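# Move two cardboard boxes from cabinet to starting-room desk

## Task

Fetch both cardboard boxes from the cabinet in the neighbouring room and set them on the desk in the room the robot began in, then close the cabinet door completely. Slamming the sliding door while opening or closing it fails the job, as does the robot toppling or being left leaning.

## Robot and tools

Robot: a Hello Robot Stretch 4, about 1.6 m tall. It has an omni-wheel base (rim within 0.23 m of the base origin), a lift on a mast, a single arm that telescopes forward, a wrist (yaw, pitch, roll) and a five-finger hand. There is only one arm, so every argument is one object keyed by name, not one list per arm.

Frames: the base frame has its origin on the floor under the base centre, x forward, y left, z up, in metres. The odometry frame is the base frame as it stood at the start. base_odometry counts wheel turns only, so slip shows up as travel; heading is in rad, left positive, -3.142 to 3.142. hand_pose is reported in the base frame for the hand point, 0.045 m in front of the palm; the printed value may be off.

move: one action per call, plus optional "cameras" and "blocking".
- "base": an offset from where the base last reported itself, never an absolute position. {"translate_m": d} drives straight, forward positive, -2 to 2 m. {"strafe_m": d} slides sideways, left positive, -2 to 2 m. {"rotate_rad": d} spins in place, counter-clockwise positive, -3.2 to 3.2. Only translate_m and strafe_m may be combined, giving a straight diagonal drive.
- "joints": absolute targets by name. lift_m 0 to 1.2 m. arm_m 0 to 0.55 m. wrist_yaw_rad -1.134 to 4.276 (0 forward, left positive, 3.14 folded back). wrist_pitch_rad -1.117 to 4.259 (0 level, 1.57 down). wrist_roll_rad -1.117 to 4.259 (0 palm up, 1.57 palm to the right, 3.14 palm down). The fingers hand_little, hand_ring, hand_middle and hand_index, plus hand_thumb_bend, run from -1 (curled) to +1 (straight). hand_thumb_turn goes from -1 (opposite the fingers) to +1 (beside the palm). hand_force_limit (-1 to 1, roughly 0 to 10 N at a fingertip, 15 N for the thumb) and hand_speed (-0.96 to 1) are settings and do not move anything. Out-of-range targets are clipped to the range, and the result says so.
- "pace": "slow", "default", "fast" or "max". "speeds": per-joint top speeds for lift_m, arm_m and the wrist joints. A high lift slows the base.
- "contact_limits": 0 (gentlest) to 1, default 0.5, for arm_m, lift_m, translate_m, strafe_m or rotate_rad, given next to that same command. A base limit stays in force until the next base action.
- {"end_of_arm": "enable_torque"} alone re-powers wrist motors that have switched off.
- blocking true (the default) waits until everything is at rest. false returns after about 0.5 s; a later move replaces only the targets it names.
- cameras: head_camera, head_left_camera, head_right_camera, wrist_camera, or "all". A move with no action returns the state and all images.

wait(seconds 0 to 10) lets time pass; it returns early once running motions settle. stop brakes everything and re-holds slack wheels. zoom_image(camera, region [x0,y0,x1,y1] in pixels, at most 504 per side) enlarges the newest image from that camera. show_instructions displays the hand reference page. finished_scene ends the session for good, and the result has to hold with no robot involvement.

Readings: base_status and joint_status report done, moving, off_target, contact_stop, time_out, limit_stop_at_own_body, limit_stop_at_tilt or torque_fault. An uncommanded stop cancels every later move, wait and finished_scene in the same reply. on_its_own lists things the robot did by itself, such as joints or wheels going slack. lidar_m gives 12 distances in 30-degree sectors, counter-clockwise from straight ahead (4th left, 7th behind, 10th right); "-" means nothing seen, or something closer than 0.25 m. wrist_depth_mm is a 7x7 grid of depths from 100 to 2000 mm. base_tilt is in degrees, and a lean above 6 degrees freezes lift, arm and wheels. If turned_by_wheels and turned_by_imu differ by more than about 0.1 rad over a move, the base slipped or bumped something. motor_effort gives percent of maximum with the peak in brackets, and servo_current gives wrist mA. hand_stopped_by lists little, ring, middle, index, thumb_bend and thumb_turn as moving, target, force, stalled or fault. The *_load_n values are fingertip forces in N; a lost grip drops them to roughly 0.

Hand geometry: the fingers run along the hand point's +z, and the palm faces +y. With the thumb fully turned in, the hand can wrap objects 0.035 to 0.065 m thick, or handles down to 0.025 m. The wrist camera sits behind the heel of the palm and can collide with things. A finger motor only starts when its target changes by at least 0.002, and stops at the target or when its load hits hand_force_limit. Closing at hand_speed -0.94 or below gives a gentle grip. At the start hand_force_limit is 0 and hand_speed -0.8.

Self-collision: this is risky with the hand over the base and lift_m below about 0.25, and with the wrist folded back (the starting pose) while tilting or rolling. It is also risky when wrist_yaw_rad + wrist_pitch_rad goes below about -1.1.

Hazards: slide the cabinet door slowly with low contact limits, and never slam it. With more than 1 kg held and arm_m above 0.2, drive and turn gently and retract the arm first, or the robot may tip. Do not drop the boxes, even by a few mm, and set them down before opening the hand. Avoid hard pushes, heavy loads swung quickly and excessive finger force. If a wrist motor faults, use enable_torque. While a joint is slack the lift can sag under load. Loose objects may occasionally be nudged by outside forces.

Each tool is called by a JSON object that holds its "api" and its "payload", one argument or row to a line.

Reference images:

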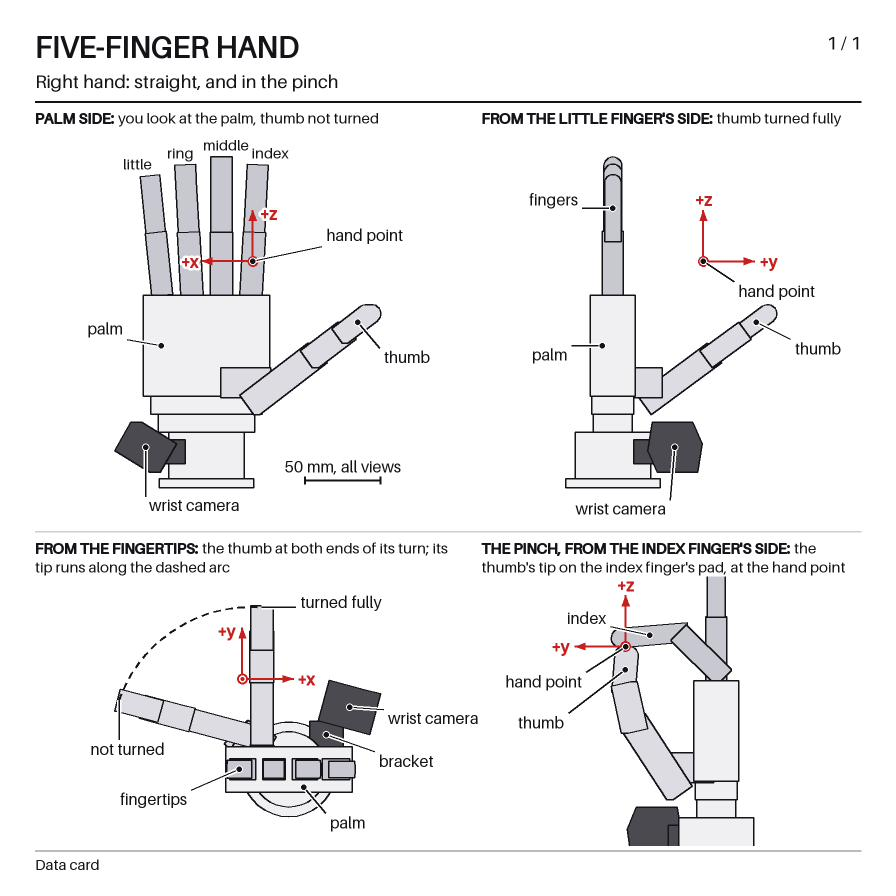

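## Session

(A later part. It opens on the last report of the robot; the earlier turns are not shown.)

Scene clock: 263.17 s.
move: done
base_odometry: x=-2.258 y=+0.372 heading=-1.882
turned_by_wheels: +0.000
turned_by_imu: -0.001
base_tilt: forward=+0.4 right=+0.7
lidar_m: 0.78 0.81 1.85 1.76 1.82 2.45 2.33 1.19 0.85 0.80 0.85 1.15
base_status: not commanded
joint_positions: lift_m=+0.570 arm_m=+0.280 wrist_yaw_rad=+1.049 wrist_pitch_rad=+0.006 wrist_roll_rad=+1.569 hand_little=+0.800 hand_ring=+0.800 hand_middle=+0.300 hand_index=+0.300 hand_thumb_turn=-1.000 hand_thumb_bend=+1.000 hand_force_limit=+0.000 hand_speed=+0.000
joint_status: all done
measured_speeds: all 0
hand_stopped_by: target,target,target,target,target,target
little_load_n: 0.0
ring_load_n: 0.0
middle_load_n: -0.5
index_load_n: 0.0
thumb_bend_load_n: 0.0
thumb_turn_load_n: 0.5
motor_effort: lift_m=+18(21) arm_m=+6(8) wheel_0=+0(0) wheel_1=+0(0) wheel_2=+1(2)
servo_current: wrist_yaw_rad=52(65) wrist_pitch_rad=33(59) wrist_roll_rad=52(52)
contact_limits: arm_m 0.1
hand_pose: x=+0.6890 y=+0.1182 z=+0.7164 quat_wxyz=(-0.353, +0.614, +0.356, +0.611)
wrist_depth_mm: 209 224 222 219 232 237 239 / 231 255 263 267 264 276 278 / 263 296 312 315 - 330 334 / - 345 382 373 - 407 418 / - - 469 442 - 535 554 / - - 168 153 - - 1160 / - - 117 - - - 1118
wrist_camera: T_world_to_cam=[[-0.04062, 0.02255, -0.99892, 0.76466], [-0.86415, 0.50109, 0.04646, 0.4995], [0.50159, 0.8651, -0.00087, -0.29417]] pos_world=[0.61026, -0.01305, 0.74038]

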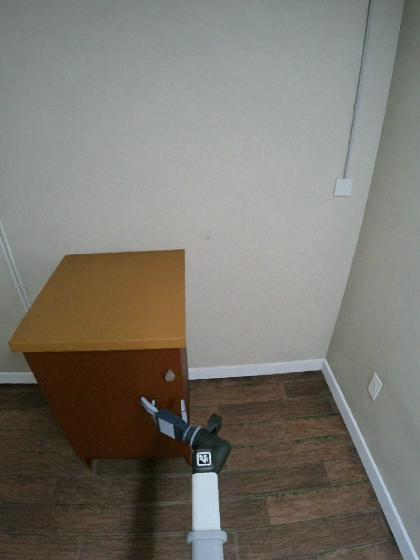

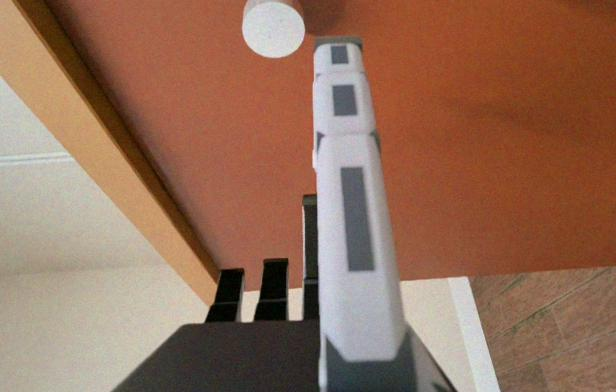

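{"api": "move", "payload": {
  "base": {"strafe_m": 0.008},
  "joints": {"arm_m": 0.335, "lift_m": 0.59},
  "contact_limits": {"arm_m": 0.1},
  "cameras": ["head_camera", "wrist_camera"]
}}

{"api": "zoom_image", "payload": {
  "camera": "head_camera",
  "region": [120, 330, 240, 490]
}}

Scene clock: 265.33 s.
move: done
base_odometry: x=-2.250 y=+0.370 heading=-1.882
turned_by_wheels: +0.000
turned_by_imu: -0.002
base_tilt: forward=+0.4 right=+0.7
lidar_m: 0.75 0.81 1.85 1.76 1.81 2.44 2.32 1.21 0.86 0.81 0.84 1.17
base_status: done
joint_positions: lift_m=+0.590 arm_m=+0.335 wrist_yaw_rad=+1.049 wrist_pitch_rad=+0.006 wrist_roll_rad=+1.569 hand_little=+0.800 hand_ring=+0.800 hand_middle=+0.300 hand_index=+0.300 hand_thumb_turn=-1.000 hand_thumb_bend=+1.000 hand_force_limit=+0.000 hand_speed=+0.000
joint_status: all done
measured_speeds: all 0
hand_stopped_by: target,target,target,target,target,target
little_load_n: 0.0
ring_load_n: 0.0
middle_load_n: 0.0
index_load_n: 0.0
thumb_bend_load_n: 0.0
thumb_turn_load_n: 0.0
motor_effort: lift_m=+24(28) arm_m=+6(8) wheel_0=-2(7) wheel_1=+1(8) wheel_2=+1(2)
servo_current: wrist_yaw_rad=20(72) wrist_pitch_rad=39(59) wrist_roll_rad=39(59)
contact_limits: arm_m 0.1
hand_pose: x=+0.7441 y=+0.1181 z=+0.7360 quat_wxyz=(-0.352, +0.614, +0.356, +0.611)
wrist_depth_mm: 162 166 169 166 172 175 183 / 177 192 196 171 203 205 208 / 195 229 232 236 - 245 251 / 230 259 287 281 - 309 315 / - 317 357 211 - 413 433 / - - 182 153 - - 1078 / - - 117 - - - 1182
wrist_camera: T_world_to_cam=[[-0.04062, 0.02257, -0.99892, 0.78637], [-0.86397, 0.5014, 0.04646, 0.54606], [0.5019, 0.86492, -0.00087, -0.32187]] pos_world=[0.66526, -0.01315, 0.75987]

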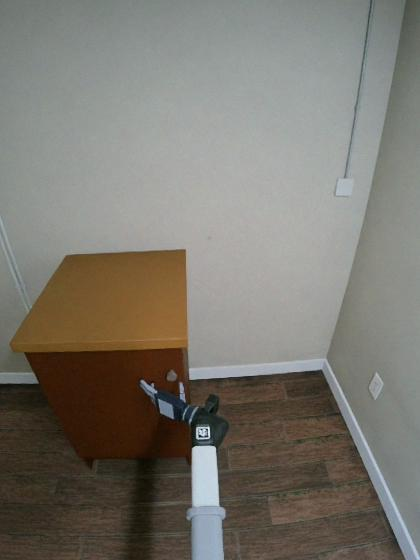

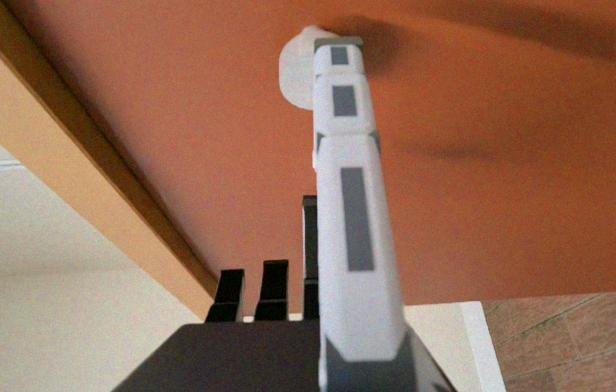

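Scaled by 3.150 from the camera's image (finer frame: 1200x1600).

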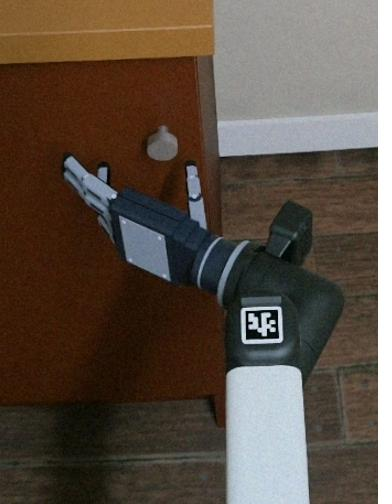

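{"api": "move", "payload": {
  "joints": {"arm_m": 0.375, "lift_m": 0.597, "hand_thumb_bend": 0.72},
  "contact_limits": {"arm_m": 0.05},
  "cameras": ["head_camera", "wrist_camera"]
}}

{"api": "zoom_image", "payload": {
  "camera": "head_camera",
  "region": [130, 350, 220, 450]
}}

{"api": "zoom_image", "payload": {
  "camera": "wrist_camera",
  "region": [200, 0, 450, 220]
}}

Scene clock: 267.13 s.
move: contact_stop
base_odometry: x=-2.250 y=+0.370 heading=-1.883
turned_by_wheels: +0.000
turned_by_imu: -0.001
base_tilt: forward=+0.4 right=+0.7
lidar_m: 0.77 0.80 1.84 1.74 1.80 2.45 2.34 1.18 0.87 0.81 0.85 1.16
base_status: not commanded
joint_positions: lift_m=+0.597 arm_m=+0.358 wrist_yaw_rad=+1.049 wrist_pitch_rad=+0.006 wrist_roll_rad=+1.571 hand_little=+0.800 hand_ring=+0.800 hand_middle=+0.300 hand_index=+0.300 hand_thumb_turn=-1.000 hand_thumb_bend=+0.718 hand_force_limit=+0.000 hand_speed=+0.000
joint_status: arm_m contact_stop (moved +0.023 of +0.040); the others done
measured_speeds: all 0
hand_stopped_by: target,target,target,target,target,target
little_load_n: 0.0
ring_load_n: 0.0
middle_load_n: 0.0
index_load_n: 0.0
thumb_bend_load_n: -3.5
thumb_turn_load_n: 0.0
on_its_own: arm_m is slack since a contact_stop (your +0.375 is given up)
motor_effort: lift_m=+23(28) arm_m=+0(18) wheel_0=+1(3) wheel_1=+3(6) wheel_2=-5(12)
servo_current: wrist_yaw_rad=33(59) wrist_pitch_rad=52(52) wrist_roll_rad=52(59)
contact_limits: arm_m 0.05
hand_pose: x=+0.7672 y=+0.1183 z=+0.7429 quat_wxyz=(-0.353, +0.614, +0.355, +0.610)
wrist_depth_mm: 142 143 146 148 151 153 154 / 160 167 170 162 172 179 183 / 174 200 204 208 206 217 220 / 205 229 254 247 - 276 282 / - 279 327 303 - 377 392 / - - 191 155 - 549 1098 / - - 117 - - - 1160
wrist_camera: T_world_to_cam=[[-0.04241, 0.02346, -0.99882, 0.79548], [-0.8642, 0.50081, 0.04845, 0.5643], [0.50136, 0.86524, -0.00097, -0.33322]] pos_world=[0.68847, -0.01295, 0.76688]

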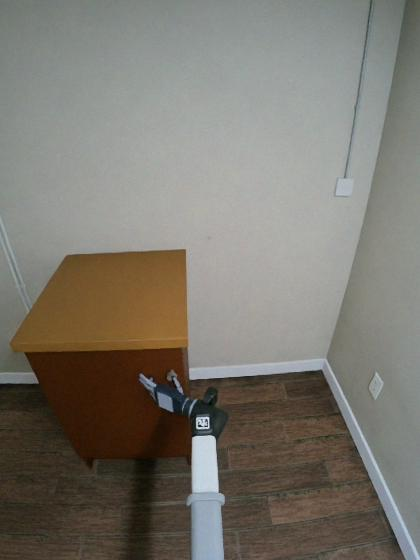

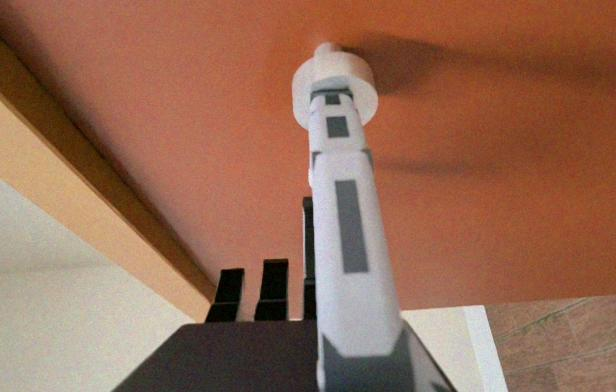

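Scaled by 5.040 from the camera's image (finer frame: 1200x1600).

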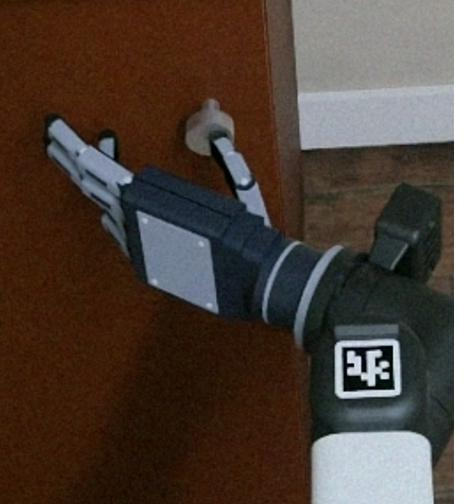

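Scaled by 2.016.

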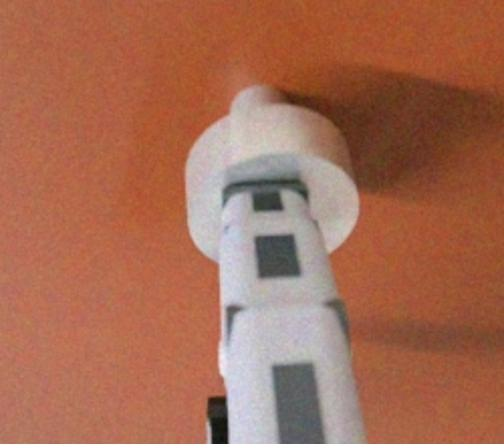

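{"api": "move", "payload": {
  "joints": {"arm_m": 0.343}
}}

{"api": "move", "payload": {
  "base": {"strafe_m": -0.025},
  "cameras": ["head_camera", "wrist_camera"]
}}

{"api": "zoom_image", "payload": {
  "camera": "head_camera",
  "region": [130, 350, 220, 450]
}}

{"api": "zoom_image", "payload": {
  "camera": "wrist_camera",
  "region": [200, 0, 450, 220]
}}

Scene clock: 269.20 s.
move: done
base_odometry: x=-2.250 y=+0.370 heading=-1.883
turned_by_wheels: +0.000
turned_by_imu: -0.001
base_tilt: forward=+0.3 right=+0.8
lidar_m: 0.77 0.80 1.86 1.75 1.82 2.45 2.34 1.18 0.86 0.80 0.85 1.13
base_status: not commanded
joint_positions: lift_m=+0.597 arm_m=+0.343 wrist_yaw_rad=+1.049 wrist_pitch_rad=+0.006 wrist_roll_rad=+1.571 hand_little=+0.800 hand_ring=+0.800 hand_middle=+0.300 hand_index=+0.300 hand_thumb_turn=-1.000 hand_thumb_bend=+0.719 hand_force_limit=+0.000 hand_speed=+0.000
joint_status: all done
measured_speeds: all 0
hand_stopped_by: target,target,target,target,target,target
little_load_n: 0.0
ring_load_n: 0.0
middle_load_n: 0.0
index_load_n: 0.0
thumb_bend_load_n: 0.0
thumb_turn_load_n: 0.0
motor_effort: lift_m=+23(23) arm_m=-6(7) wheel_0=-2(2) wheel_1=+0(3) wheel_2=+1(5)
servo_current: wrist_yaw_rad=46(59) wrist_pitch_rad=39(59) wrist_roll_rad=39(59)
hand_pose: x=+0.7522 y=+0.1183 z=+0.7429 quat_wxyz=(-0.353, +0.614, +0.355, +0.610)
wrist_depth_mm: 152 157 160 158 164 168 174 / 167 184 187 177 188 197 200 / 186 213 224 227 225 239 243 / 220 250 278 272 - 300 306 / - 300 359 330 - 410 430 / - - 182 154 - 1464 1160 / - - 117 - - - 1160
pictures: none

Scene clock: 270.10 s.
move: done
base_odometry: x=-2.274 y=+0.377 heading=-1.882
turned_by_wheels: +0.000
turned_by_imu: +0.002
base_tilt: forward=+0.3 right=+0.7
lidar_m: 0.77 0.81 1.88 1.79 1.83 2.47 2.34 1.16 0.85 0.79 0.84 1.10
base_status: done
joint_positions: lift_m=+0.597 arm_m=+0.343 wrist_yaw_rad=+1.049 wrist_pitch_rad=+0.006 wrist_roll_rad=+1.571 hand_little=+0.800 hand_ring=+0.800 hand_middle=+0.300 hand_index=+0.300 hand_thumb_turn=-1.000 hand_thumb_bend=+0.719 hand_force_limit=+0.000 hand_speed=+0.000
joint_status: not commanded
measured_speeds: all 0
hand_stopped_by: target,target,target,target,target,target
little_load_n: 0.0
ring_load_n: 0.0
middle_load_n: 0.0
index_load_n: 0.0
thumb_bend_load_n: 0.0
thumb_turn_load_n: 0.5
motor_effort: lift_m=+23(23) arm_m=-5(6) wheel_0=+1(10) wheel_1=+2(9) wheel_2=+1(3)
servo_current: wrist_yaw_rad=26(59) wrist_pitch_rad=72(72) wrist_roll_rad=39(52)
hand_pose: x=+0.7522 y=+0.1183 z=+0.7429 quat_wxyz=(-0.353, +0.614, +0.355, +0.610)
wrist_depth_mm: 163 166 166 166 166 166 171 / 167 181 184 185 189 193 195 / 186 212 217 214 219 232 235 / 212 243 266 263 - 287 294 / - 290 332 315 - 379 394 / - - 191 154 - 525 585 / - - 117 - - - 1160
wrist_camera: T_world_to_cam=[[-0.04241, 0.02346, -0.99882, 0.79484], [-0.8642, 0.50081, 0.04845, 0.55134], [0.50136, 0.86524, -0.00097, -0.3257]] pos_world=[0.67347, -0.01295, 0.76688]

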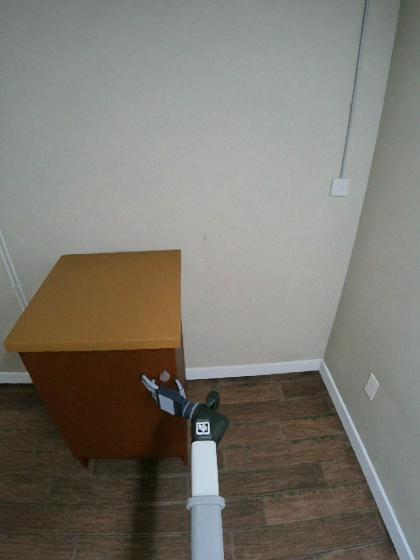

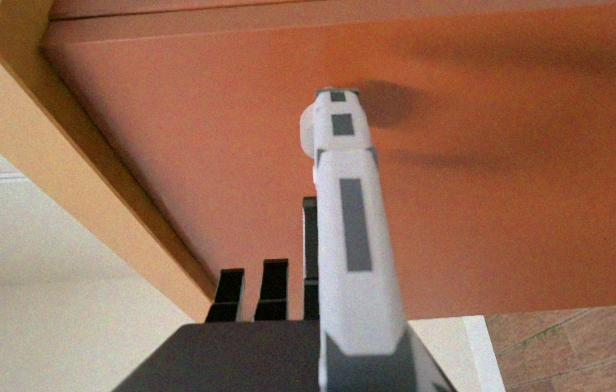

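Scaled by 5.040 from the camera's image (finer frame: 1200x1600).

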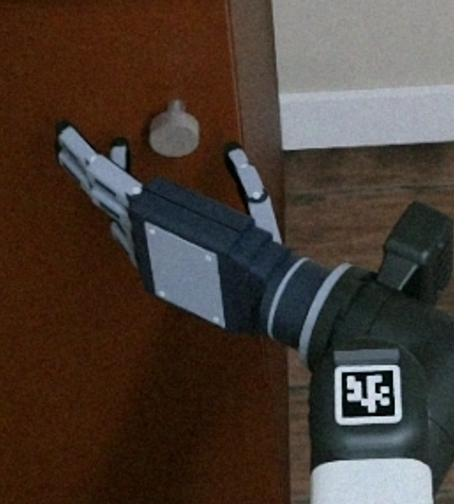

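Scaled by 2.016.

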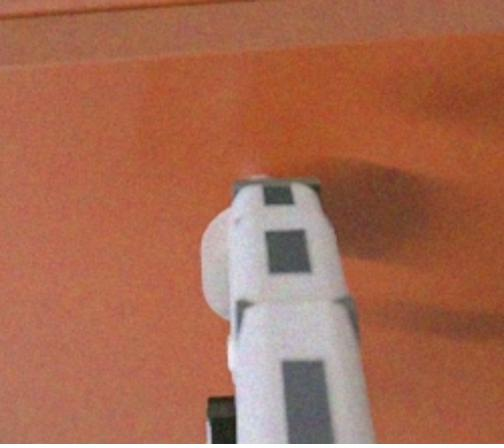

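{"api": "move", "payload": {
  "joints": {"arm_m": 0.373},
  "contact_limits": {"arm_m": 0.0},
  "pace": "slow",
  "cameras": ["head_camera", "wrist_camera"]
}}

{"api": "zoom_image", "payload": {
  "camera": "head_camera",
  "region": [130, 350, 220, 450]
}}

{"api": "zoom_image", "payload": {
  "camera": "wrist_camera",
  "region": [200, 0, 450, 220]
}}

Scene clock: 271.97 s.
move: done
base_odometry: x=-2.274 y=+0.377 heading=-1.882
turned_by_wheels: +0.000
turned_by_imu: -0.001
base_tilt: forward=+0.4 right=+0.7
lidar_m: 0.77 0.81 1.87 1.77 1.85 2.48 2.33 1.16 0.84 0.78 0.83 1.13
base_status: not commanded
joint_positions: lift_m=+0.597 arm_m=+0.373 wrist_yaw_rad=+1.049 wrist_pitch_rad=+0.006 wrist_roll_rad=+1.571 hand_little=+0.800 hand_ring=+0.800 hand_middle=+0.300 hand_index=+0.300 hand_thumb_turn=-1.000 hand_thumb_bend=+0.719 hand_force_limit=+0.000 hand_speed=+0.000
joint_status: all done
measured_speeds: all 0
hand_stopped_by: target,target,target,target,target,target
little_load_n: 0.0
ring_load_n: 0.0
middle_load_n: 0.0
index_load_n: 0.0
thumb_bend_load_n: 0.0
thumb_turn_load_n: 0.0
motor_effort: lift_m=+23(23) arm_m=+5(8) wheel_0=+2(2) wheel_1=+2(2) wheel_2=+2(2)
servo_current: wrist_yaw_rad=46(65) wrist_pitch_rad=39(59) wrist_roll_rad=39(52)
contact_limits: arm_m 0
hand_pose: x=+0.7820 y=+0.1183 z=+0.7429 quat_wxyz=(-0.353, +0.614, +0.355, +0.610)
wrist_depth_mm: 160 164 161 158 157 155 156 / 151 151 151 150 152 154 156 / 157 171 174 171 176 185 188 / 175 202 213 208 - 231 236 / 206 242 276 251 - 303 314 / - 291 191 154 - 424 484 / - - 117 - - - 1182
wrist_camera: T_world_to_cam=[[-0.04241, 0.02346, -0.99882, 0.7961], [-0.8642, 0.50081, 0.04845, 0.57709], [0.50136, 0.86524, -0.00097, -0.34064]] pos_world=[0.70327, -0.01295, 0.76688]

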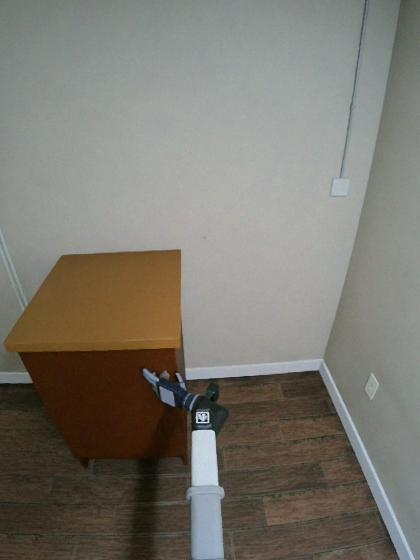

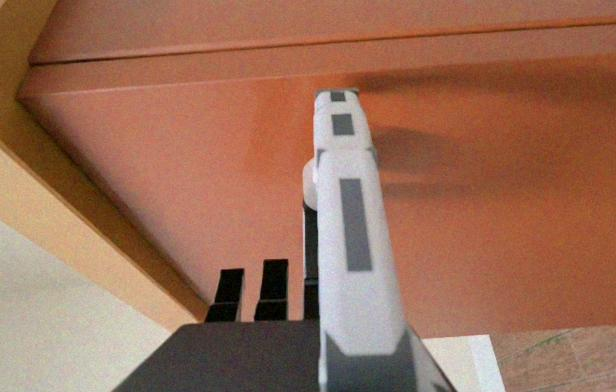

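Scaled by 5.040 from the camera's image (finer frame: 1200x1600).

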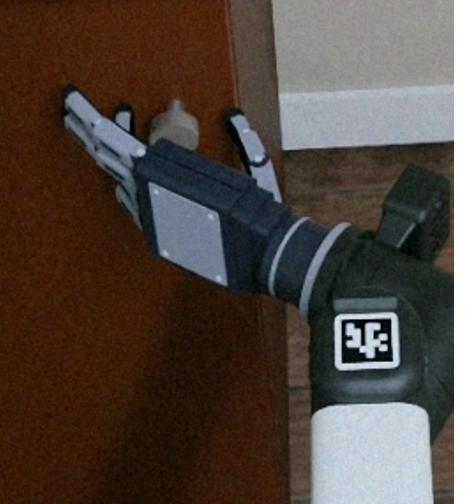

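Scaled by 2.016.

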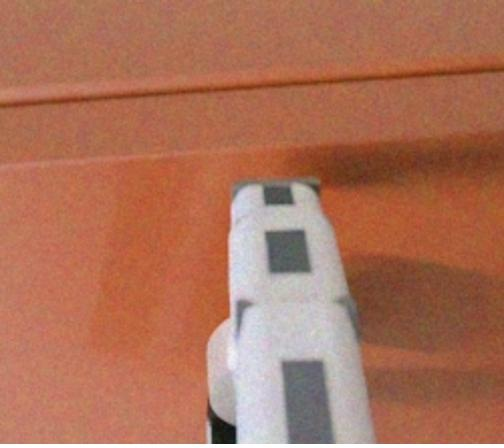

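{"api": "move", "payload": {
  "joints": {"arm_m": 0.376, "hand_speed": -0.9, "hand_force_limit": -0.4, "hand_index": -0.3, "hand_middle": -0.3, "hand_thumb_bend": 0.0},
  "contact_limits": {"arm_m": 0.0},
  "pace": "slow",
  "cameras": ["head_camera", "wrist_camera"]
}}

{"api": "zoom_image", "payload": {
  "camera": "head_camera",
  "region": [130, 350, 220, 450]
}}

Scene clock: 275.63 s.
move: off_target
base_odometry: x=-2.274 y=+0.377 heading=-1.882
turned_by_wheels: +0.000
turned_by_imu: -0.001
base_tilt: forward=+0.3 right=+0.8
lidar_m: 0.77 0.81 1.87 1.78 1.83 2.47 2.33 1.16 0.83 0.79 0.82 1.12
base_status: not commanded
joint_positions: lift_m=+0.597 arm_m=+0.376 wrist_yaw_rad=+1.049 wrist_pitch_rad=+0.006 wrist_roll_rad=+1.571 hand_little=+0.800 hand_ring=+0.800 hand_middle=-0.006 hand_index=-0.043 hand_thumb_turn=-1.000 hand_thumb_bend=+0.498 hand_force_limit=-0.400 hand_speed=-0.900
joint_status: hand_middle off_target (ended at -0.006, target -0.300); hand_index off_target (ended at -0.043, target -0.300); hand_thumb_bend off_target (ended at +0.498, target +0.000); the others done
measured_speeds: all 0
hand_stopped_by: target,target,force,force,force,target
little_load_n: 0.0
ring_load_n: 0.0
middle_load_n: 2.0
index_load_n: 4.5
thumb_bend_load_n: 4.5
thumb_turn_load_n: 0.0
motor_effort: lift_m=+23(23) arm_m=+6(7) wheel_0=+4(4) wheel_1=+2(3) wheel_2=+3(3)
servo_current: wrist_yaw_rad=46(72) wrist_pitch_rad=52(65) wrist_roll_rad=33(59)
contact_limits: arm_m 0
hand_pose: x=+0.7850 y=+0.1183 z=+0.7429 quat_wxyz=(-0.353, +0.614, +0.355, +0.610)
wrist_depth_mm: 146 146 143 141 139 140 139 / 144 144 147 149 152 156 156 / 157 172 175 172 178 187 191 / 179 211 220 213 - 238 246 / 213 251 290 262 - 324 338 / - 314 192 150 - 473 554 / - - 117 - - - 1182
wrist_camera: T_world_to_cam=[[-0.04241, 0.02346, -0.99882, 0.79623], [-0.8642, 0.50081, 0.04845, 0.57968], [0.50136, 0.86524, -0.00097, -0.34215]] pos_world=[0.70627, -0.01295, 0.76688]

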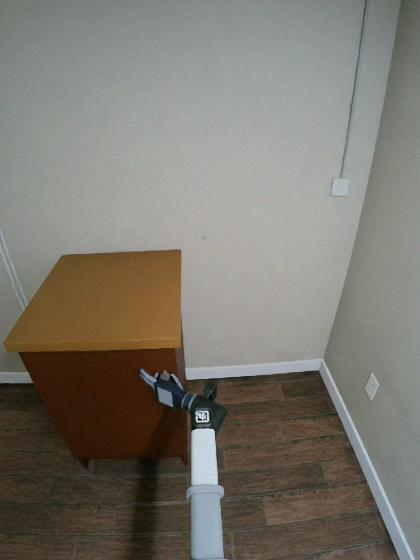

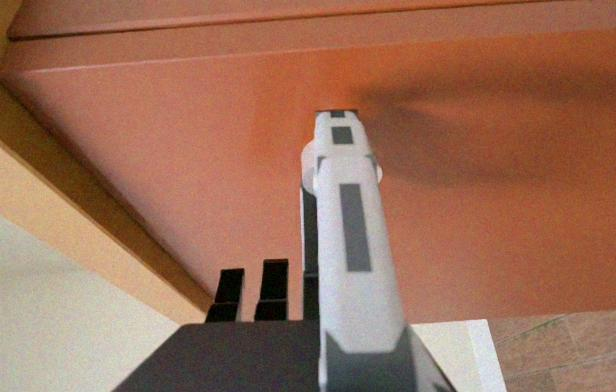

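Scaled by 5.040 from the camera's image (finer frame: 1200x1600).

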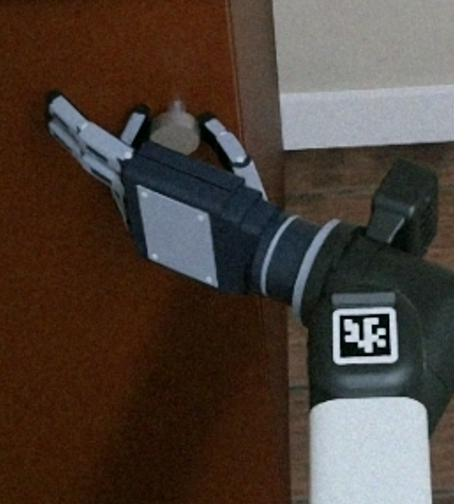

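{"api": "move", "payload": {
  "joints": {"hand_force_limit": 0.2, "hand_index": -0.35, "hand_middle": -0.35, "hand_thumb_bend": -0.1}
}}

{"api": "move", "payload": {
  "joints": {"arm_m": 0.356},
  "contact_limits": {"arm_m": 0.3},
  "pace": "slow",
  "cameras": ["head_camera", "wrist_camera"]
}}

{"api": "zoom_image", "payload": {
  "camera": "head_camera",
  "region": [130, 350, 220, 450]
}}

Scene clock: 276.60 s.
move: off_target
base_odometry: x=-2.274 y=+0.377 heading=-1.882
turned_by_wheels: +0.000
turned_by_imu: +0.000
base_tilt: forward=+0.4 right=+0.8
lidar_m: 0.78 0.82 1.88 1.78 1.85 2.48 2.34 1.15 0.83 0.77 0.83 1.11
base_status: not commanded
joint_positions: lift_m=+0.597 arm_m=+0.376 wrist_yaw_rad=+1.049 wrist_pitch_rad=+0.006 wrist_roll_rad=+1.571 hand_little=+0.800 hand_ring=+0.800 hand_middle=-0.022 hand_index=-0.049 hand_thumb_turn=-1.000 hand_thumb_bend=+0.476 hand_force_limit=+0.200 hand_speed=-0.900
joint_status: hand_middle off_target (ended at -0.022, target -0.350); hand_index off_target (ended at -0.049, target -0.350); hand_thumb_bend off_target (ended at +0.476, target -0.100); the others done
measured_speeds: all 0
hand_stopped_by: target,target,force,force,force,target
little_load_n: 0.0
ring_load_n: 0.0
middle_load_n: 6.0
index_load_n: 6.0
thumb_bend_load_n: 9.0
thumb_turn_load_n: 0.5
motor_effort: lift_m=+23(23) arm_m=+6(6) wheel_0=+4(4) wheel_1=+2(3) wheel_2=+3(3)
servo_current: wrist_yaw_rad=33(72) wrist_pitch_rad=59(59) wrist_roll_rad=46(52)
contact_limits: arm_m 0
hand_pose: x=+0.7850 y=+0.1183 z=+0.7429 quat_wxyz=(-0.353, +0.614, +0.355, +0.610)
wrist_depth_mm: 146 146 143 141 139 139 139 / 144 144 147 149 153 154 156 / 157 172 175 171 177 187 192 / 179 210 220 213 - 239 245 / 213 251 289 260 - 324 336 / - 315 191 150 - 473 554 / - - 117 - - - 1160
pictures: none

Scene clock: 277.77 s.
move: done
base_odometry: x=-2.274 y=+0.377 heading=-1.882
turned_by_wheels: +0.000
turned_by_imu: +0.000
base_tilt: forward=+0.5 right=+0.7
lidar_m: 0.79 0.81 1.87 1.78 1.86 2.46 2.33 1.18 0.83 0.79 0.83 1.12
base_status: not commanded
joint_positions: lift_m=+0.597 arm_m=+0.356 wrist_yaw_rad=+1.049 wrist_pitch_rad=+0.006 wrist_roll_rad=+1.571 hand_little=+0.800 hand_ring=+0.800 hand_middle=-0.021 hand_index=-0.049 hand_thumb_turn=-1.000 hand_thumb_bend=+0.476 hand_force_limit=+0.200 hand_speed=-0.900
joint_status: all done
measured_speeds: all 0
hand_stopped_by: target,target,force,force,force,target
little_load_n: 0.0
ring_load_n: 0.0
middle_load_n: 7.5
index_load_n: 8.0
thumb_bend_load_n: 8.0
thumb_turn_load_n: 0.5
motor_effort: lift_m=+23(23) arm_m=-7(8) wheel_0=+4(4) wheel_1=+2(3) wheel_2=+3(3)
servo_current: wrist_yaw_rad=39(65) wrist_pitch_rad=39(72) wrist_roll_rad=52(65)
contact_limits: arm_m 0.3
hand_pose: x=+0.7653 y=+0.1183 z=+0.7429 quat_wxyz=(-0.353, +0.614, +0.355, +0.610)
wrist_depth_mm: 153 158 141 139 138 138 140 / 145 144 147 148 151 154 156 / 167 173 177 172 179 189 195 / 201 220 225 216 - 246 253 / - 279 304 273 - 347 364 / - - 182 150 - 549 1098 / - - 117 - - - 1182
wrist_camera: T_world_to_cam=[[-0.04241, 0.02346, -0.99882, 0.79539], [-0.8642, 0.50081, 0.04845, 0.56266], [0.50136, 0.86524, -0.00097, -0.33227]] pos_world=[0.68657, -0.01295, 0.76688]

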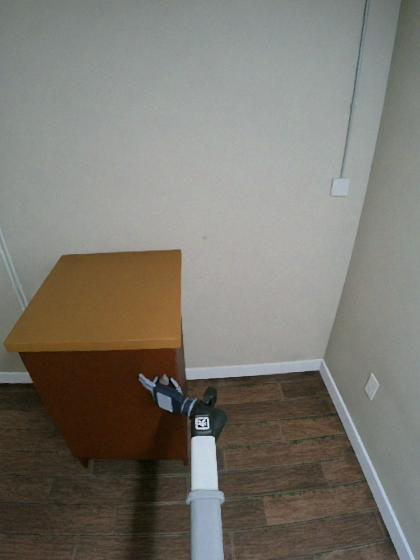

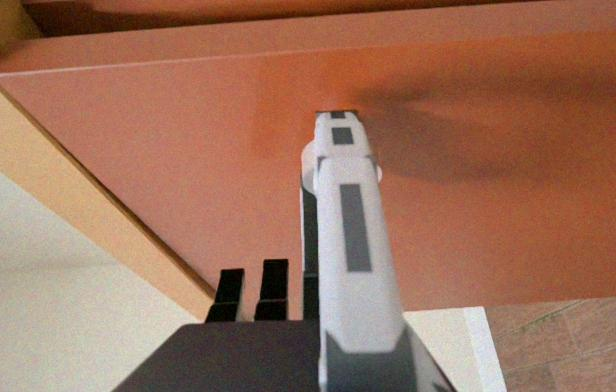

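Scaled by 5.040 from the camera's image (finer frame: 1200x1600).

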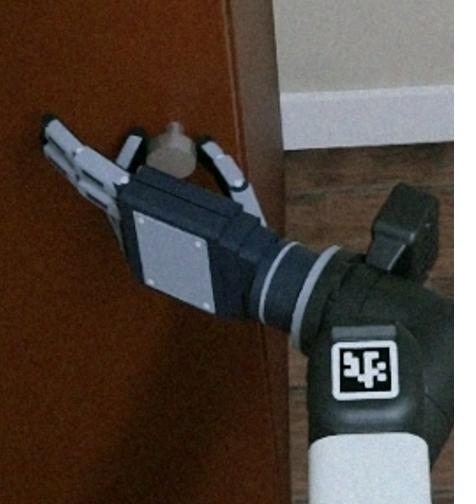

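{"api": "move", "payload": {
  "base": {"strafe_m": 0.027},
  "joints": {"arm_m": 0.322, "wrist_yaw_rad": 0.962},
  "speeds": {"arm_m": 0.06, "wrist_yaw_rad": 0.16},
  "pace": "slow"
}}

{"api": "move", "payload": {
  "base": {"strafe_m": 0.033},
  "joints": {"arm_m": 0.273, "wrist_yaw_rad": 0.8745},
  "speeds": {"arm_m": 0.08, "wrist_yaw_rad": 0.16},
  "pace": "slow",
  "cameras": ["head_camera", "wrist_camera"]
}}

{"api": "zoom_image", "payload": {
  "camera": "head_camera",
  "region": [130, 350, 220, 450]
}}

Scene clock: 281.27 s.
move: done
base_odometry: x=-2.248 y=+0.369 heading=-1.882
turned_by_wheels: +0.000
turned_by_imu: -0.002
base_tilt: forward=+0.4 right=+0.8
lidar_m: 0.76 0.80 1.83 1.76 1.79 2.46 2.34 1.20 0.87 0.81 0.86 1.15
base_status: done
joint_positions: lift_m=+0.597 arm_m=+0.322 wrist_yaw_rad=+0.965 wrist_pitch_rad=+0.006 wrist_roll_rad=+1.571 hand_little=+0.800 hand_ring=+0.800 hand_middle=-0.021 hand_index=-0.049 hand_thumb_turn=-1.000 hand_thumb_bend=+0.476 hand_force_limit=+0.200 hand_speed=-0.900
joint_status: all done
measured_speeds: all 0
hand_stopped_by: target,target,force,force,force,target
little_load_n: 0.0
ring_load_n: 0.0
middle_load_n: 5.5
index_load_n: 5.0
thumb_bend_load_n: 10.0
thumb_turn_load_n: 0.5
motor_effort: lift_m=+23(23) arm_m=-6(10) wheel_0=-1(6) wheel_1=+1(7) wheel_2=+3(8)
servo_current: wrist_yaw_rad=39(117) wrist_pitch_rad=72(78) wrist_roll_rad=39(52)
hand_pose: x=+0.7404 y=+0.0979 z=+0.7429 quat_wxyz=(-0.327, +0.628, +0.329, +0.624)
wrist_depth_mm: 153 185 143 141 139 140 139 / 146 145 148 151 153 155 157 / 187 173 177 173 179 189 193 / - 226 221 215 - 240 246 / - 293 291 264 - 325 338 / - - 191 150 - 477 559 / - - 117 - - - 1160
pictures: none

Scene clock: 282.63 s.
move: done
base_odometry: x=-2.217 y=+0.359 heading=-1.881
turned_by_wheels: +0.000
turned_by_imu: +0.001
base_tilt: forward=+0.4 right=+0.7
lidar_m: 0.70 0.76 1.82 1.72 1.78 2.40 2.34 1.22 0.89 0.85 0.88 1.22
base_status: done
joint_positions: lift_m=+0.597 arm_m=+0.273 wrist_yaw_rad=+0.877 wrist_pitch_rad=+0.006 wrist_roll_rad=+1.571 hand_little=+0.800 hand_ring=+0.800 hand_middle=-0.021 hand_index=-0.049 hand_thumb_turn=-1.000 hand_thumb_bend=+0.476 hand_force_limit=+0.200 hand_speed=-0.900
joint_status: all done
measured_speeds: all 0
hand_stopped_by: target,target,force,force,force,target
little_load_n: 0.5
ring_load_n: 0.0
middle_load_n: 5.0
index_load_n: 4.5
thumb_bend_load_n: 10.5
thumb_turn_load_n: 0.5
motor_effort: lift_m=+23(23) arm_m=-6(8) wheel_0=+0(4) wheel_1=+2(6) wheel_2=+1(8)
servo_current: wrist_yaw_rad=39(117) wrist_pitch_rad=33(72) wrist_roll_rad=52(59)
hand_pose: x=+0.6990 y=+0.0757 z=+0.7429 quat_wxyz=(-0.299, +0.642, +0.301, +0.638)
wrist_depth_mm: 187 145 144 141 140 141 140 / 147 146 148 152 154 156 158 / 165 173 176 173 178 188 192 / - 213 219 213 - 237 244 / - 283 285 262 - 320 325 / - - 182 150 - 452 525 / - - 117 - - - 1160
wrist_camera: T_world_to_cam=[[-0.03775, 0.03039, -0.99882, 0.78981], [-0.76541, 0.64172, 0.04846, 0.44701], [0.64244, 0.76634, -0.00097, -0.3532]] pos_world=[0.59887, -0.04018, 0.76688]

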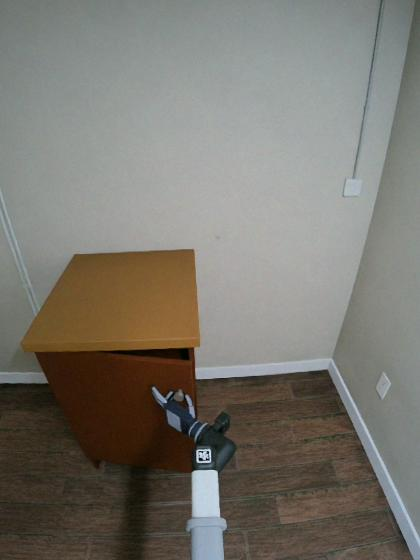

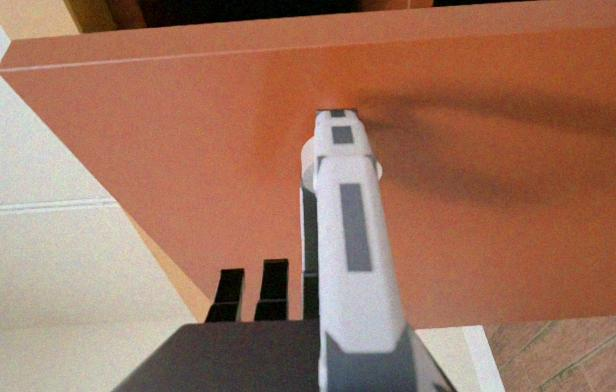

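Scaled by 5.040 from the camera's image (finer frame: 1200x1600).

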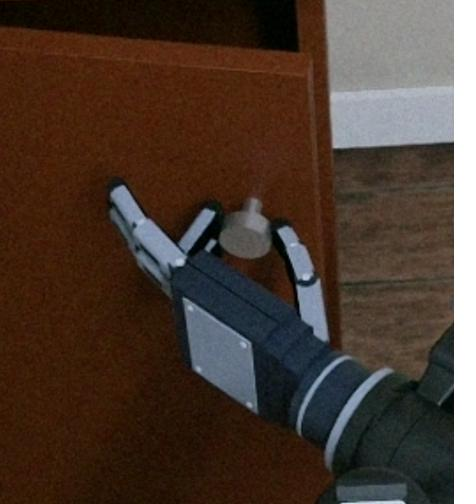

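{"api": "move", "payload": {
  "base": {"strafe_m": 0.0364},
  "joints": {"arm_m": 0.226, "wrist_yaw_rad": 0.787},
  "speeds": {"arm_m": 0.08, "wrist_yaw_rad": 0.16},
  "pace": "slow"
}}

{"api": "move", "payload": {
  "base": {"strafe_m": 0.0404},
  "joints": {"arm_m": 0.183, "wrist_yaw_rad": 0.700},
  "speeds": {"arm_m": 0.08, "wrist_yaw_rad": 0.16},
  "pace": "slow",
  "cameras": ["wrist_camera"]
}}

{"api": "move", "payload": {
  "base": {"strafe_m": 0.044},
  "joints": {"arm_m": 0.144, "wrist_yaw_rad": 0.613},
  "speeds": {"arm_m": 0.08, "wrist_yaw_rad": 0.16},
  "pace": "slow"
}}

{"api": "move", "payload": {
  "base": {"strafe_m": 0.0473},
  "joints": {"arm_m": 0.109, "wrist_yaw_rad": 0.525},
  "speeds": {"arm_m": 0.08, "wrist_yaw_rad": 0.16},
  "pace": "slow",
  "cameras": ["head_camera", "wrist_camera"]
}}

Scene clock: 284.87 s.
move: done
base_odometry: x=-2.182 y=+0.348 heading=-1.881
turned_by_wheels: +0.000
turned_by_imu: -0.002
base_tilt: forward=+0.4 right=+0.8
lidar_m: 0.68 0.75 1.76 1.67 1.74 2.36 2.32 1.28 0.94 0.89 0.93 1.26
base_status: done
joint_positions: lift_m=+0.597 arm_m=+0.226 wrist_yaw_rad=+0.789 wrist_pitch_rad=+0.006 wrist_roll_rad=+1.571 hand_little=+0.800 hand_ring=+0.800 hand_middle=-0.021 hand_index=-0.049 hand_thumb_turn=-1.000 hand_thumb_bend=+0.476 hand_force_limit=+0.200 hand_speed=-0.900
joint_status: all done
measured_speeds: all 0
hand_stopped_by: target,target,force,force,force,target
little_load_n: 0.0
ring_load_n: 0.0
middle_load_n: 5.0
index_load_n: 4.5
thumb_bend_load_n: 11.0
thumb_turn_load_n: 0.5
motor_effort: lift_m=+23(23) arm_m=-6(8) wheel_0=-1(6) wheel_1=+0(7) wheel_2=+1(6)
servo_current: wrist_yaw_rad=59(91) wrist_pitch_rad=52(65) wrist_roll_rad=46(52)
hand_pose: x=+0.6576 y=+0.0531 z=+0.7429 quat_wxyz=(-0.271, +0.655, +0.273, +0.651)
wrist_depth_mm: 146 229 144 142 140 141 140 / 148 146 149 151 154 156 158 / 165 173 177 173 179 188 198 / - 212 218 213 - 236 242 / - - 282 260 - 315 327 / - - 181 150 - 442 512 / - - 117 - - - 1160
pictures: none

Scene clock: 286.37 s.
move: done
base_odometry: x=-2.144 y=+0.336 heading=-1.881
turned_by_wheels: +0.000
turned_by_imu: +0.001
base_tilt: forward=+0.3 right=+0.8
lidar_m: 0.63 0.73 1.72 1.63 1.69 2.31 2.34 1.33 0.99 0.93 0.98 1.33
base_status: done
joint_positions: lift_m=+0.597 arm_m=+0.183 wrist_yaw_rad=+0.702 wrist_pitch_rad=+0.006 wrist_roll_rad=+1.571 hand_little=+0.800 hand_ring=+0.800 hand_middle=-0.021 hand_index=-0.049 hand_thumb_turn=-1.000 hand_thumb_bend=+0.476 hand_force_limit=+0.200 hand_speed=-0.900
joint_status: all done
measured_speeds: all 0
hand_stopped_by: target,target,force,force,force,target
little_load_n: 0.0
ring_load_n: 0.0
middle_load_n: 5.0
index_load_n: 4.5
thumb_bend_load_n: 10.5
thumb_turn_load_n: 1.5
motor_effort: lift_m=+23(23) arm_m=-6(8) wheel_0=+1(9) wheel_1=+1(7) wheel_2=+1(7)
servo_current: wrist_yaw_rad=46(117) wrist_pitch_rad=59(59) wrist_roll_rad=39(52)
hand_pose: x=+0.6183 y=+0.0303 z=+0.7429 quat_wxyz=(-0.243, +0.666, +0.244, +0.662)
wrist_depth_mm: 145 266 145 143 141 141 140 / 148 146 150 152 153 157 159 / 166 174 177 173 179 187 191 / - 206 217 212 - 234 239 / - - 277 257 - 310 320 / - - 181 154 - 433 488 / - - 117 - - - 1160
wrist_camera: T_world_to_cam=[[-0.0319, 0.03648, -0.99882, 0.78434], [-0.64238, 0.76486, 0.04845, 0.3346], [0.76573, 0.64317, -0.00097, -0.3391]] pos_world=[0.49962, -0.06644, 0.76688]

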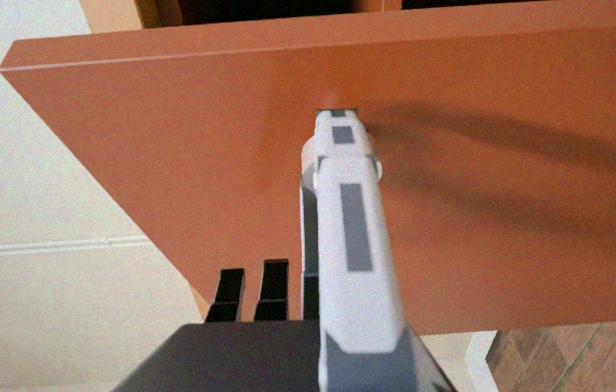

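Scene clock: 287.90 s.
move: done
base_odometry: x=-2.102 y=+0.322 heading=-1.881
turned_by_wheels: +0.000
turned_by_imu: +0.000
base_tilt: forward=+0.3 right=+0.7
lidar_m: 0.58 0.71 1.69 1.59 1.66 2.24 2.35 1.45 1.02 0.97 1.01 1.37
base_status: done
joint_positions: lift_m=+0.597 arm_m=+0.144 wrist_yaw_rad=+0.614 wrist_pitch_rad=+0.006 wrist_roll_rad=+1.571 hand_little=+0.800 hand_ring=+0.800 hand_middle=-0.021 hand_index=-0.049 hand_thumb_turn=-1.000 hand_thumb_bend=+0.476 hand_force_limit=+0.200 hand_speed=-0.900
joint_status: all done
measured_speeds: all 0
hand_stopped_by: target,target,force,force,force,target
little_load_n: 0.0
ring_load_n: 0.0
middle_load_n: 4.5
index_load_n: 4.5
thumb_bend_load_n: 11.0
thumb_turn_load_n: 1.5
motor_effort: lift_m=+23(23) arm_m=-6(8) wheel_0=+0(6) wheel_1=+1(7) wheel_2=+1(5)
servo_current: wrist_yaw_rad=46(124) wrist_pitch_rad=46(72) wrist_roll_rad=39(52)
hand_pose: x=+0.5809 y=+0.0070 z=+0.7429 quat_wxyz=(-0.213, +0.676, +0.214, +0.672)
wrist_depth_mm: 145 146 145 143 141 142 141 / 146 147 150 152 154 157 159 / 166 174 177 173 179 189 191 / - 204 217 212 - 234 238 / - - 276 254 - 304 317 / - - 168 154 - 418 480 / - - 117 - - - 1160
pictures: none

Scene clock: 289.47 s.
move: done
base_odometry: x=-2.057 y=+0.308 heading=-1.881
turned_by_wheels: +0.000
turned_by_imu: -0.002
base_tilt: forward=+0.3 right=+0.8
lidar_m: 0.55 0.71 1.63 1.56 1.60 2.18 2.34 1.48 1.07 1.02 1.06 1.42
base_status: done
joint_positions: lift_m=+0.597 arm_m=+0.109 wrist_yaw_rad=+0.525 wrist_pitch_rad=+0.006 wrist_roll_rad=+1.571 hand_little=+0.800 hand_ring=+0.800 hand_middle=-0.021 hand_index=-0.049 hand_thumb_turn=-1.000 hand_thumb_bend=+0.476 hand_force_limit=+0.200 hand_speed=-0.900
joint_status: all done
measured_speeds: all 0
hand_stopped_by: target,target,force,force,force,target
little_load_n: 0.0
ring_load_n: 0.0
middle_load_n: 4.5
index_load_n: 4.0
thumb_bend_load_n: 11.0
thumb_turn_load_n: 2.0
motor_effort: lift_m=+23(23) arm_m=-6(8) wheel_0=-1(6) wheel_1=+1(6) wheel_2=+0(8)
servo_current: wrist_yaw_rad=26(117) wrist_pitch_rad=52(65) wrist_roll_rad=33(59)
hand_pose: x=+0.5455 y=-0.0167 z=+0.7429 quat_wxyz=(-0.183, +0.685, +0.184, +0.681)
wrist_depth_mm: 145 144 145 143 142 143 141 / 146 148 150 153 155 157 159 / 166 174 178 174 179 187 192 / - 205 217 212 - 234 238 / - - 276 254 - 304 315 / - - 168 154 - 415 473 / - - 117 - - - 1160
wrist_camera: T_world_to_cam=[[-0.02498, 0.04153, -0.99882, 0.78004], [-0.49763, 0.86604, 0.04846, 0.24647], [0.86703, 0.49825, -0.00097, -0.31077]] pos_world=[0.41158, -0.09101, 0.76688]

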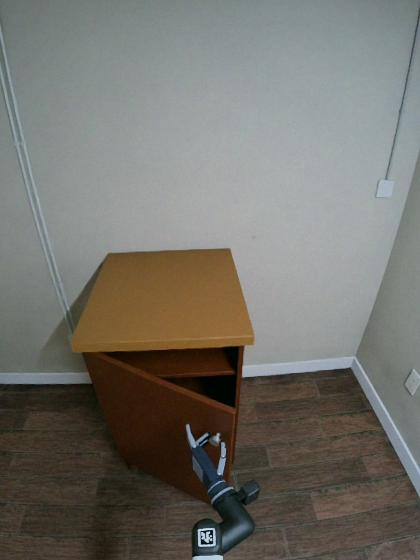

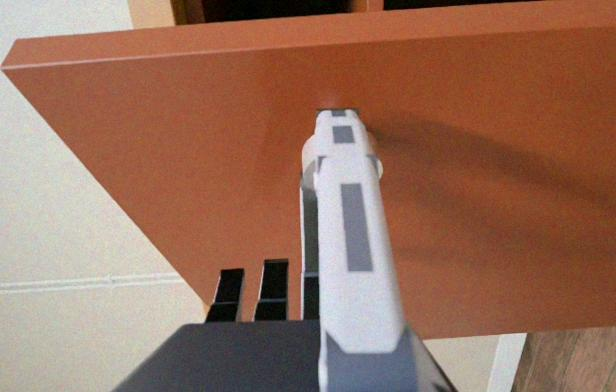

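{"api": "move", "payload": {
  "base": {"strafe_m": 0.0501},
  "joints": {"arm_m": 0.078, "wrist_yaw_rad": 0.438},
  "speeds": {"arm_m": 0.06, "wrist_yaw_rad": 0.16},
  "pace": "slow"
}}

{"api": "move", "payload": {
  "base": {"strafe_m": 0.0528},
  "joints": {"arm_m": 0.051, "wrist_yaw_rad": 0.351},
  "speeds": {"arm_m": 0.05, "wrist_yaw_rad": 0.16},
  "pace": "slow",
  "cameras": ["wrist_camera"]
}}

{"api": "move", "payload": {
  "base": {"strafe_m": 0.0548},
  "joints": {"arm_m": 0.030, "wrist_yaw_rad": 0.264},
  "speeds": {"arm_m": 0.04, "wrist_yaw_rad": 0.16},
  "pace": "slow"
}}

{"api": "move", "payload": {
  "base": {"strafe_m": 0.0564},
  "joints": {"arm_m": 0.0125, "wrist_yaw_rad": 0.176},
  "speeds": {"arm_m": 0.03, "wrist_yaw_rad": 0.16},
  "pace": "slow",
  "cameras": ["head_camera", "wrist_camera"]
}}

Scene clock: 292.27 s.
move: done
base_odometry: x=-2.009 y=+0.292 heading=-1.881
turned_by_wheels: +0.000
turned_by_imu: -0.002
base_tilt: forward=+0.3 right=+0.7
lidar_m: 0.51 0.71 1.58 1.51 1.54 2.08 2.34 1.56 1.13 1.06 1.12 1.44
base_status: done
joint_positions: lift_m=+0.597 arm_m=+0.078 wrist_yaw_rad=+0.436 wrist_pitch_rad=+0.006 wrist_roll_rad=+1.571 hand_little=+0.800 hand_ring=+0.800 hand_middle=-0.021 hand_index=-0.049 hand_thumb_turn=-1.000 hand_thumb_bend=+0.476 hand_force_limit=+0.200 hand_speed=-0.900
joint_status: all done
measured_speeds: all 0
hand_stopped_by: target,target,force,force,force,target
little_load_n: 0.0
ring_load_n: 0.0
middle_load_n: 3.5
index_load_n: 3.5
thumb_bend_load_n: 12.0
thumb_turn_load_n: 2.0
motor_effort: lift_m=+23(23) arm_m=-5(9) wheel_0=-3(7) wheel_1=+0(6) wheel_2=-2(5)
servo_current: wrist_yaw_rad=46(117) wrist_pitch_rad=59(65) wrist_roll_rad=46(59)
hand_pose: x=+0.5119 y=-0.0403 z=+0.7429 quat_wxyz=(-0.153, +0.692, +0.153, +0.688)
wrist_depth_mm: 145 144 145 143 142 143 141 / 146 148 150 153 155 158 159 / 166 174 177 174 179 187 197 / - 204 216 211 - 233 236 / - - 276 254 - 301 312 / - - 168 154 - 442 462 / - - 117 - - - 1160
pictures: none

Scene clock: 293.90 s.
move: done
base_odometry: x=-1.959 y=+0.276 heading=-1.882
turned_by_wheels: +0.000
turned_by_imu: -0.001
base_tilt: forward=+0.3 right=+0.7
lidar_m: 0.48 0.74 1.53 1.44 1.51 2.03 2.33 1.64 1.17 1.13 1.15 0.51
base_status: done
joint_positions: lift_m=+0.597 arm_m=+0.051 wrist_yaw_rad=+0.347 wrist_pitch_rad=+0.006 wrist_roll_rad=+1.571 hand_little=+0.800 hand_ring=+0.800 hand_middle=-0.022 hand_index=-0.049 hand_thumb_turn=-1.000 hand_thumb_bend=+0.477 hand_force_limit=+0.200 hand_speed=-0.900
joint_status: all done
measured_speeds: all 0
hand_stopped_by: target,target,force,force,force,target
little_load_n: 0.0
ring_load_n: 0.0
middle_load_n: 3.0
index_load_n: 3.0
thumb_bend_load_n: 12.5
thumb_turn_load_n: 2.5
motor_effort: lift_m=+23(23) arm_m=-5(8) wheel_0=-4(8) wheel_1=+1(7) wheel_2=-3(5)
servo_current: wrist_yaw_rad=46(98) wrist_pitch_rad=46(59) wrist_roll_rad=46(59)
hand_pose: x=+0.4802 y=-0.0635 z=+0.7429 quat_wxyz=(-0.122, +0.699, +0.122, +0.694)
wrist_depth_mm: 145 143 145 143 141 143 141 / 146 148 150 153 154 157 159 / 166 174 176 174 179 187 198 / - 205 216 211 - 234 236 / - - 276 254 - 301 310 / - - 168 154 - 413 462 / - - 117 - - - 1138
wrist_camera: T_world_to_cam=[[-0.01723, 0.0453, -0.99882, 0.77687], [-0.33635, 0.94049, 0.04846, 0.18178], [0.94158, 0.33679, -0.00097, -0.27699]] pos_world=[0.33534, -0.11287, 0.76688]

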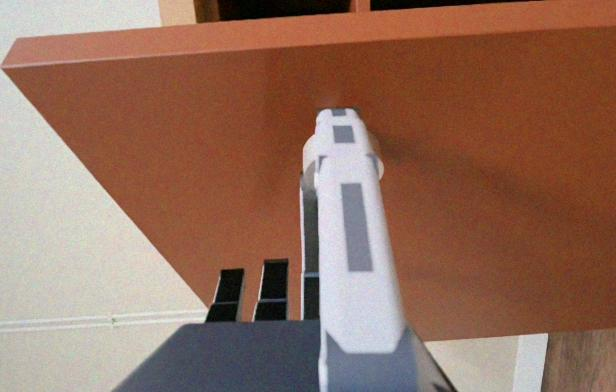

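Scene clock: 295.57 s.
move: done
base_odometry: x=-1.907 y=+0.260 heading=-1.883
turned_by_wheels: -0.001
turned_by_imu: -0.002
base_tilt: forward=+0.3 right=+0.8
lidar_m: 0.46 0.79 1.47 1.39 1.42 1.97 2.35 1.70 1.24 1.18 1.23 0.46
base_status: done
joint_positions: lift_m=+0.597 arm_m=+0.030 wrist_yaw_rad=+0.257 wrist_pitch_rad=+0.006 wrist_roll_rad=+1.571 hand_little=+0.800 hand_ring=+0.800 hand_middle=-0.022 hand_index=-0.050 hand_thumb_turn=-1.000 hand_thumb_bend=+0.477 hand_force_limit=+0.200 hand_speed=-0.900
joint_status: all done
measured_speeds: all 0
hand_stopped_by: target,target,force,force,force,target
little_load_n: 0.0
ring_load_n: 0.0
middle_load_n: 2.0
index_load_n: 2.5
thumb_bend_load_n: 13.5
thumb_turn_load_n: 2.5
motor_effort: lift_m=+23(23) arm_m=-4(8) wheel_0=-5(10) wheel_1=-2(8) wheel_2=-4(5)
servo_current: wrist_yaw_rad=52(78) wrist_pitch_rad=52(59) wrist_roll_rad=39(59)
hand_pose: x=+0.4525 y=-0.0864 z=+0.7429 quat_wxyz=(-0.091, +0.703, +0.091, +0.699)
wrist_depth_mm: 145 143 145 142 142 143 141 / 146 148 151 153 154 157 159 / 165 174 177 173 179 187 190 / - 204 216 211 - 232 236 / - - 273 253 - 298 307 / - - 168 154 - 404 455 / - - 117 - - - 1182
pictures: none

Scene clock: 297.23 s.
move: done
base_odometry: x=-1.853 y=+0.242 heading=-1.883
turned_by_wheels: -0.001
turned_by_imu: -0.001
base_tilt: forward=+0.4 right=+0.8
lidar_m: 0.48 1.41 1.41 1.33 1.37 1.94 2.35 1.77 1.29 1.23 1.28 0.42
base_status: done
joint_positions: lift_m=+0.597 arm_m=+0.012 wrist_yaw_rad=+0.168 wrist_pitch_rad=+0.006 wrist_roll_rad=+1.571 hand_little=+0.800 hand_ring=+0.800 hand_middle=-0.022 hand_index=-0.050 hand_thumb_turn=-1.000 hand_thumb_bend=+0.477 hand_force_limit=+0.200 hand_speed=-0.900
joint_status: all done
measured_speeds: all 0
hand_stopped_by: target,target,force,force,force,target
little_load_n: 0.0
ring_load_n: 0.0
middle_load_n: 1.5
index_load_n: 2.5
thumb_bend_load_n: 13.5
thumb_turn_load_n: 2.5
motor_effort: lift_m=+23(23) arm_m=-2(7) wheel_0=-3(9) wheel_1=-1(5) wheel_2=-5(5)
servo_current: wrist_yaw_rad=26(65) wrist_pitch_rad=39(59) wrist_roll_rad=39(52)
hand_pose: x=+0.4262 y=-0.1085 z=+0.7429 quat_wxyz=(-0.059, +0.707, +0.059, +0.703)
wrist_depth_mm: 144 143 144 142 142 143 141 / 146 148 150 153 154 157 159 / 166 173 177 173 178 186 190 / - 204 215 211 - 230 236 / - - 273 250 - 298 306 / - - 181 154 - 402 455 / - - 117 - - - 1138
wrist_camera: T_world_to_cam=[[-0.00889, 0.04764, -0.99882, 0.77468], [-0.16359, 0.98534, 0.04846, 0.13719], [0.98649, 0.16382, -0.00097, -0.24891]] pos_world=[0.27487, -0.13131, 0.76688]

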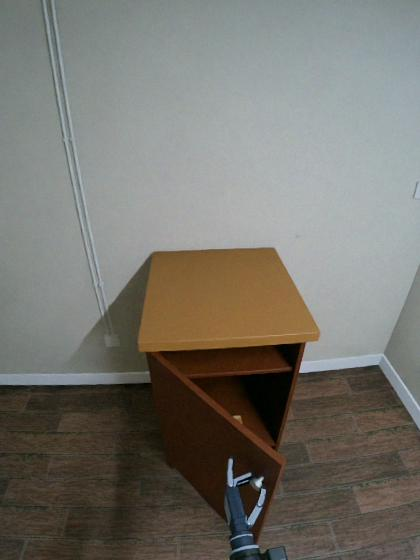

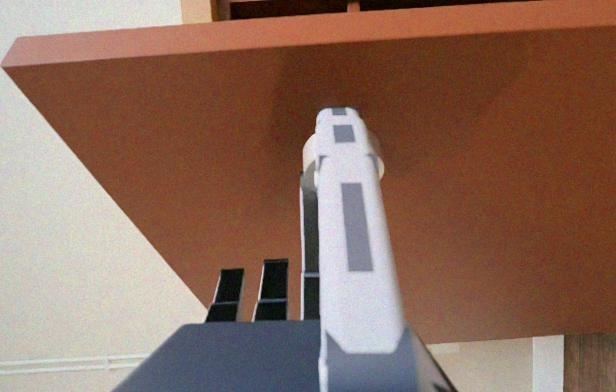

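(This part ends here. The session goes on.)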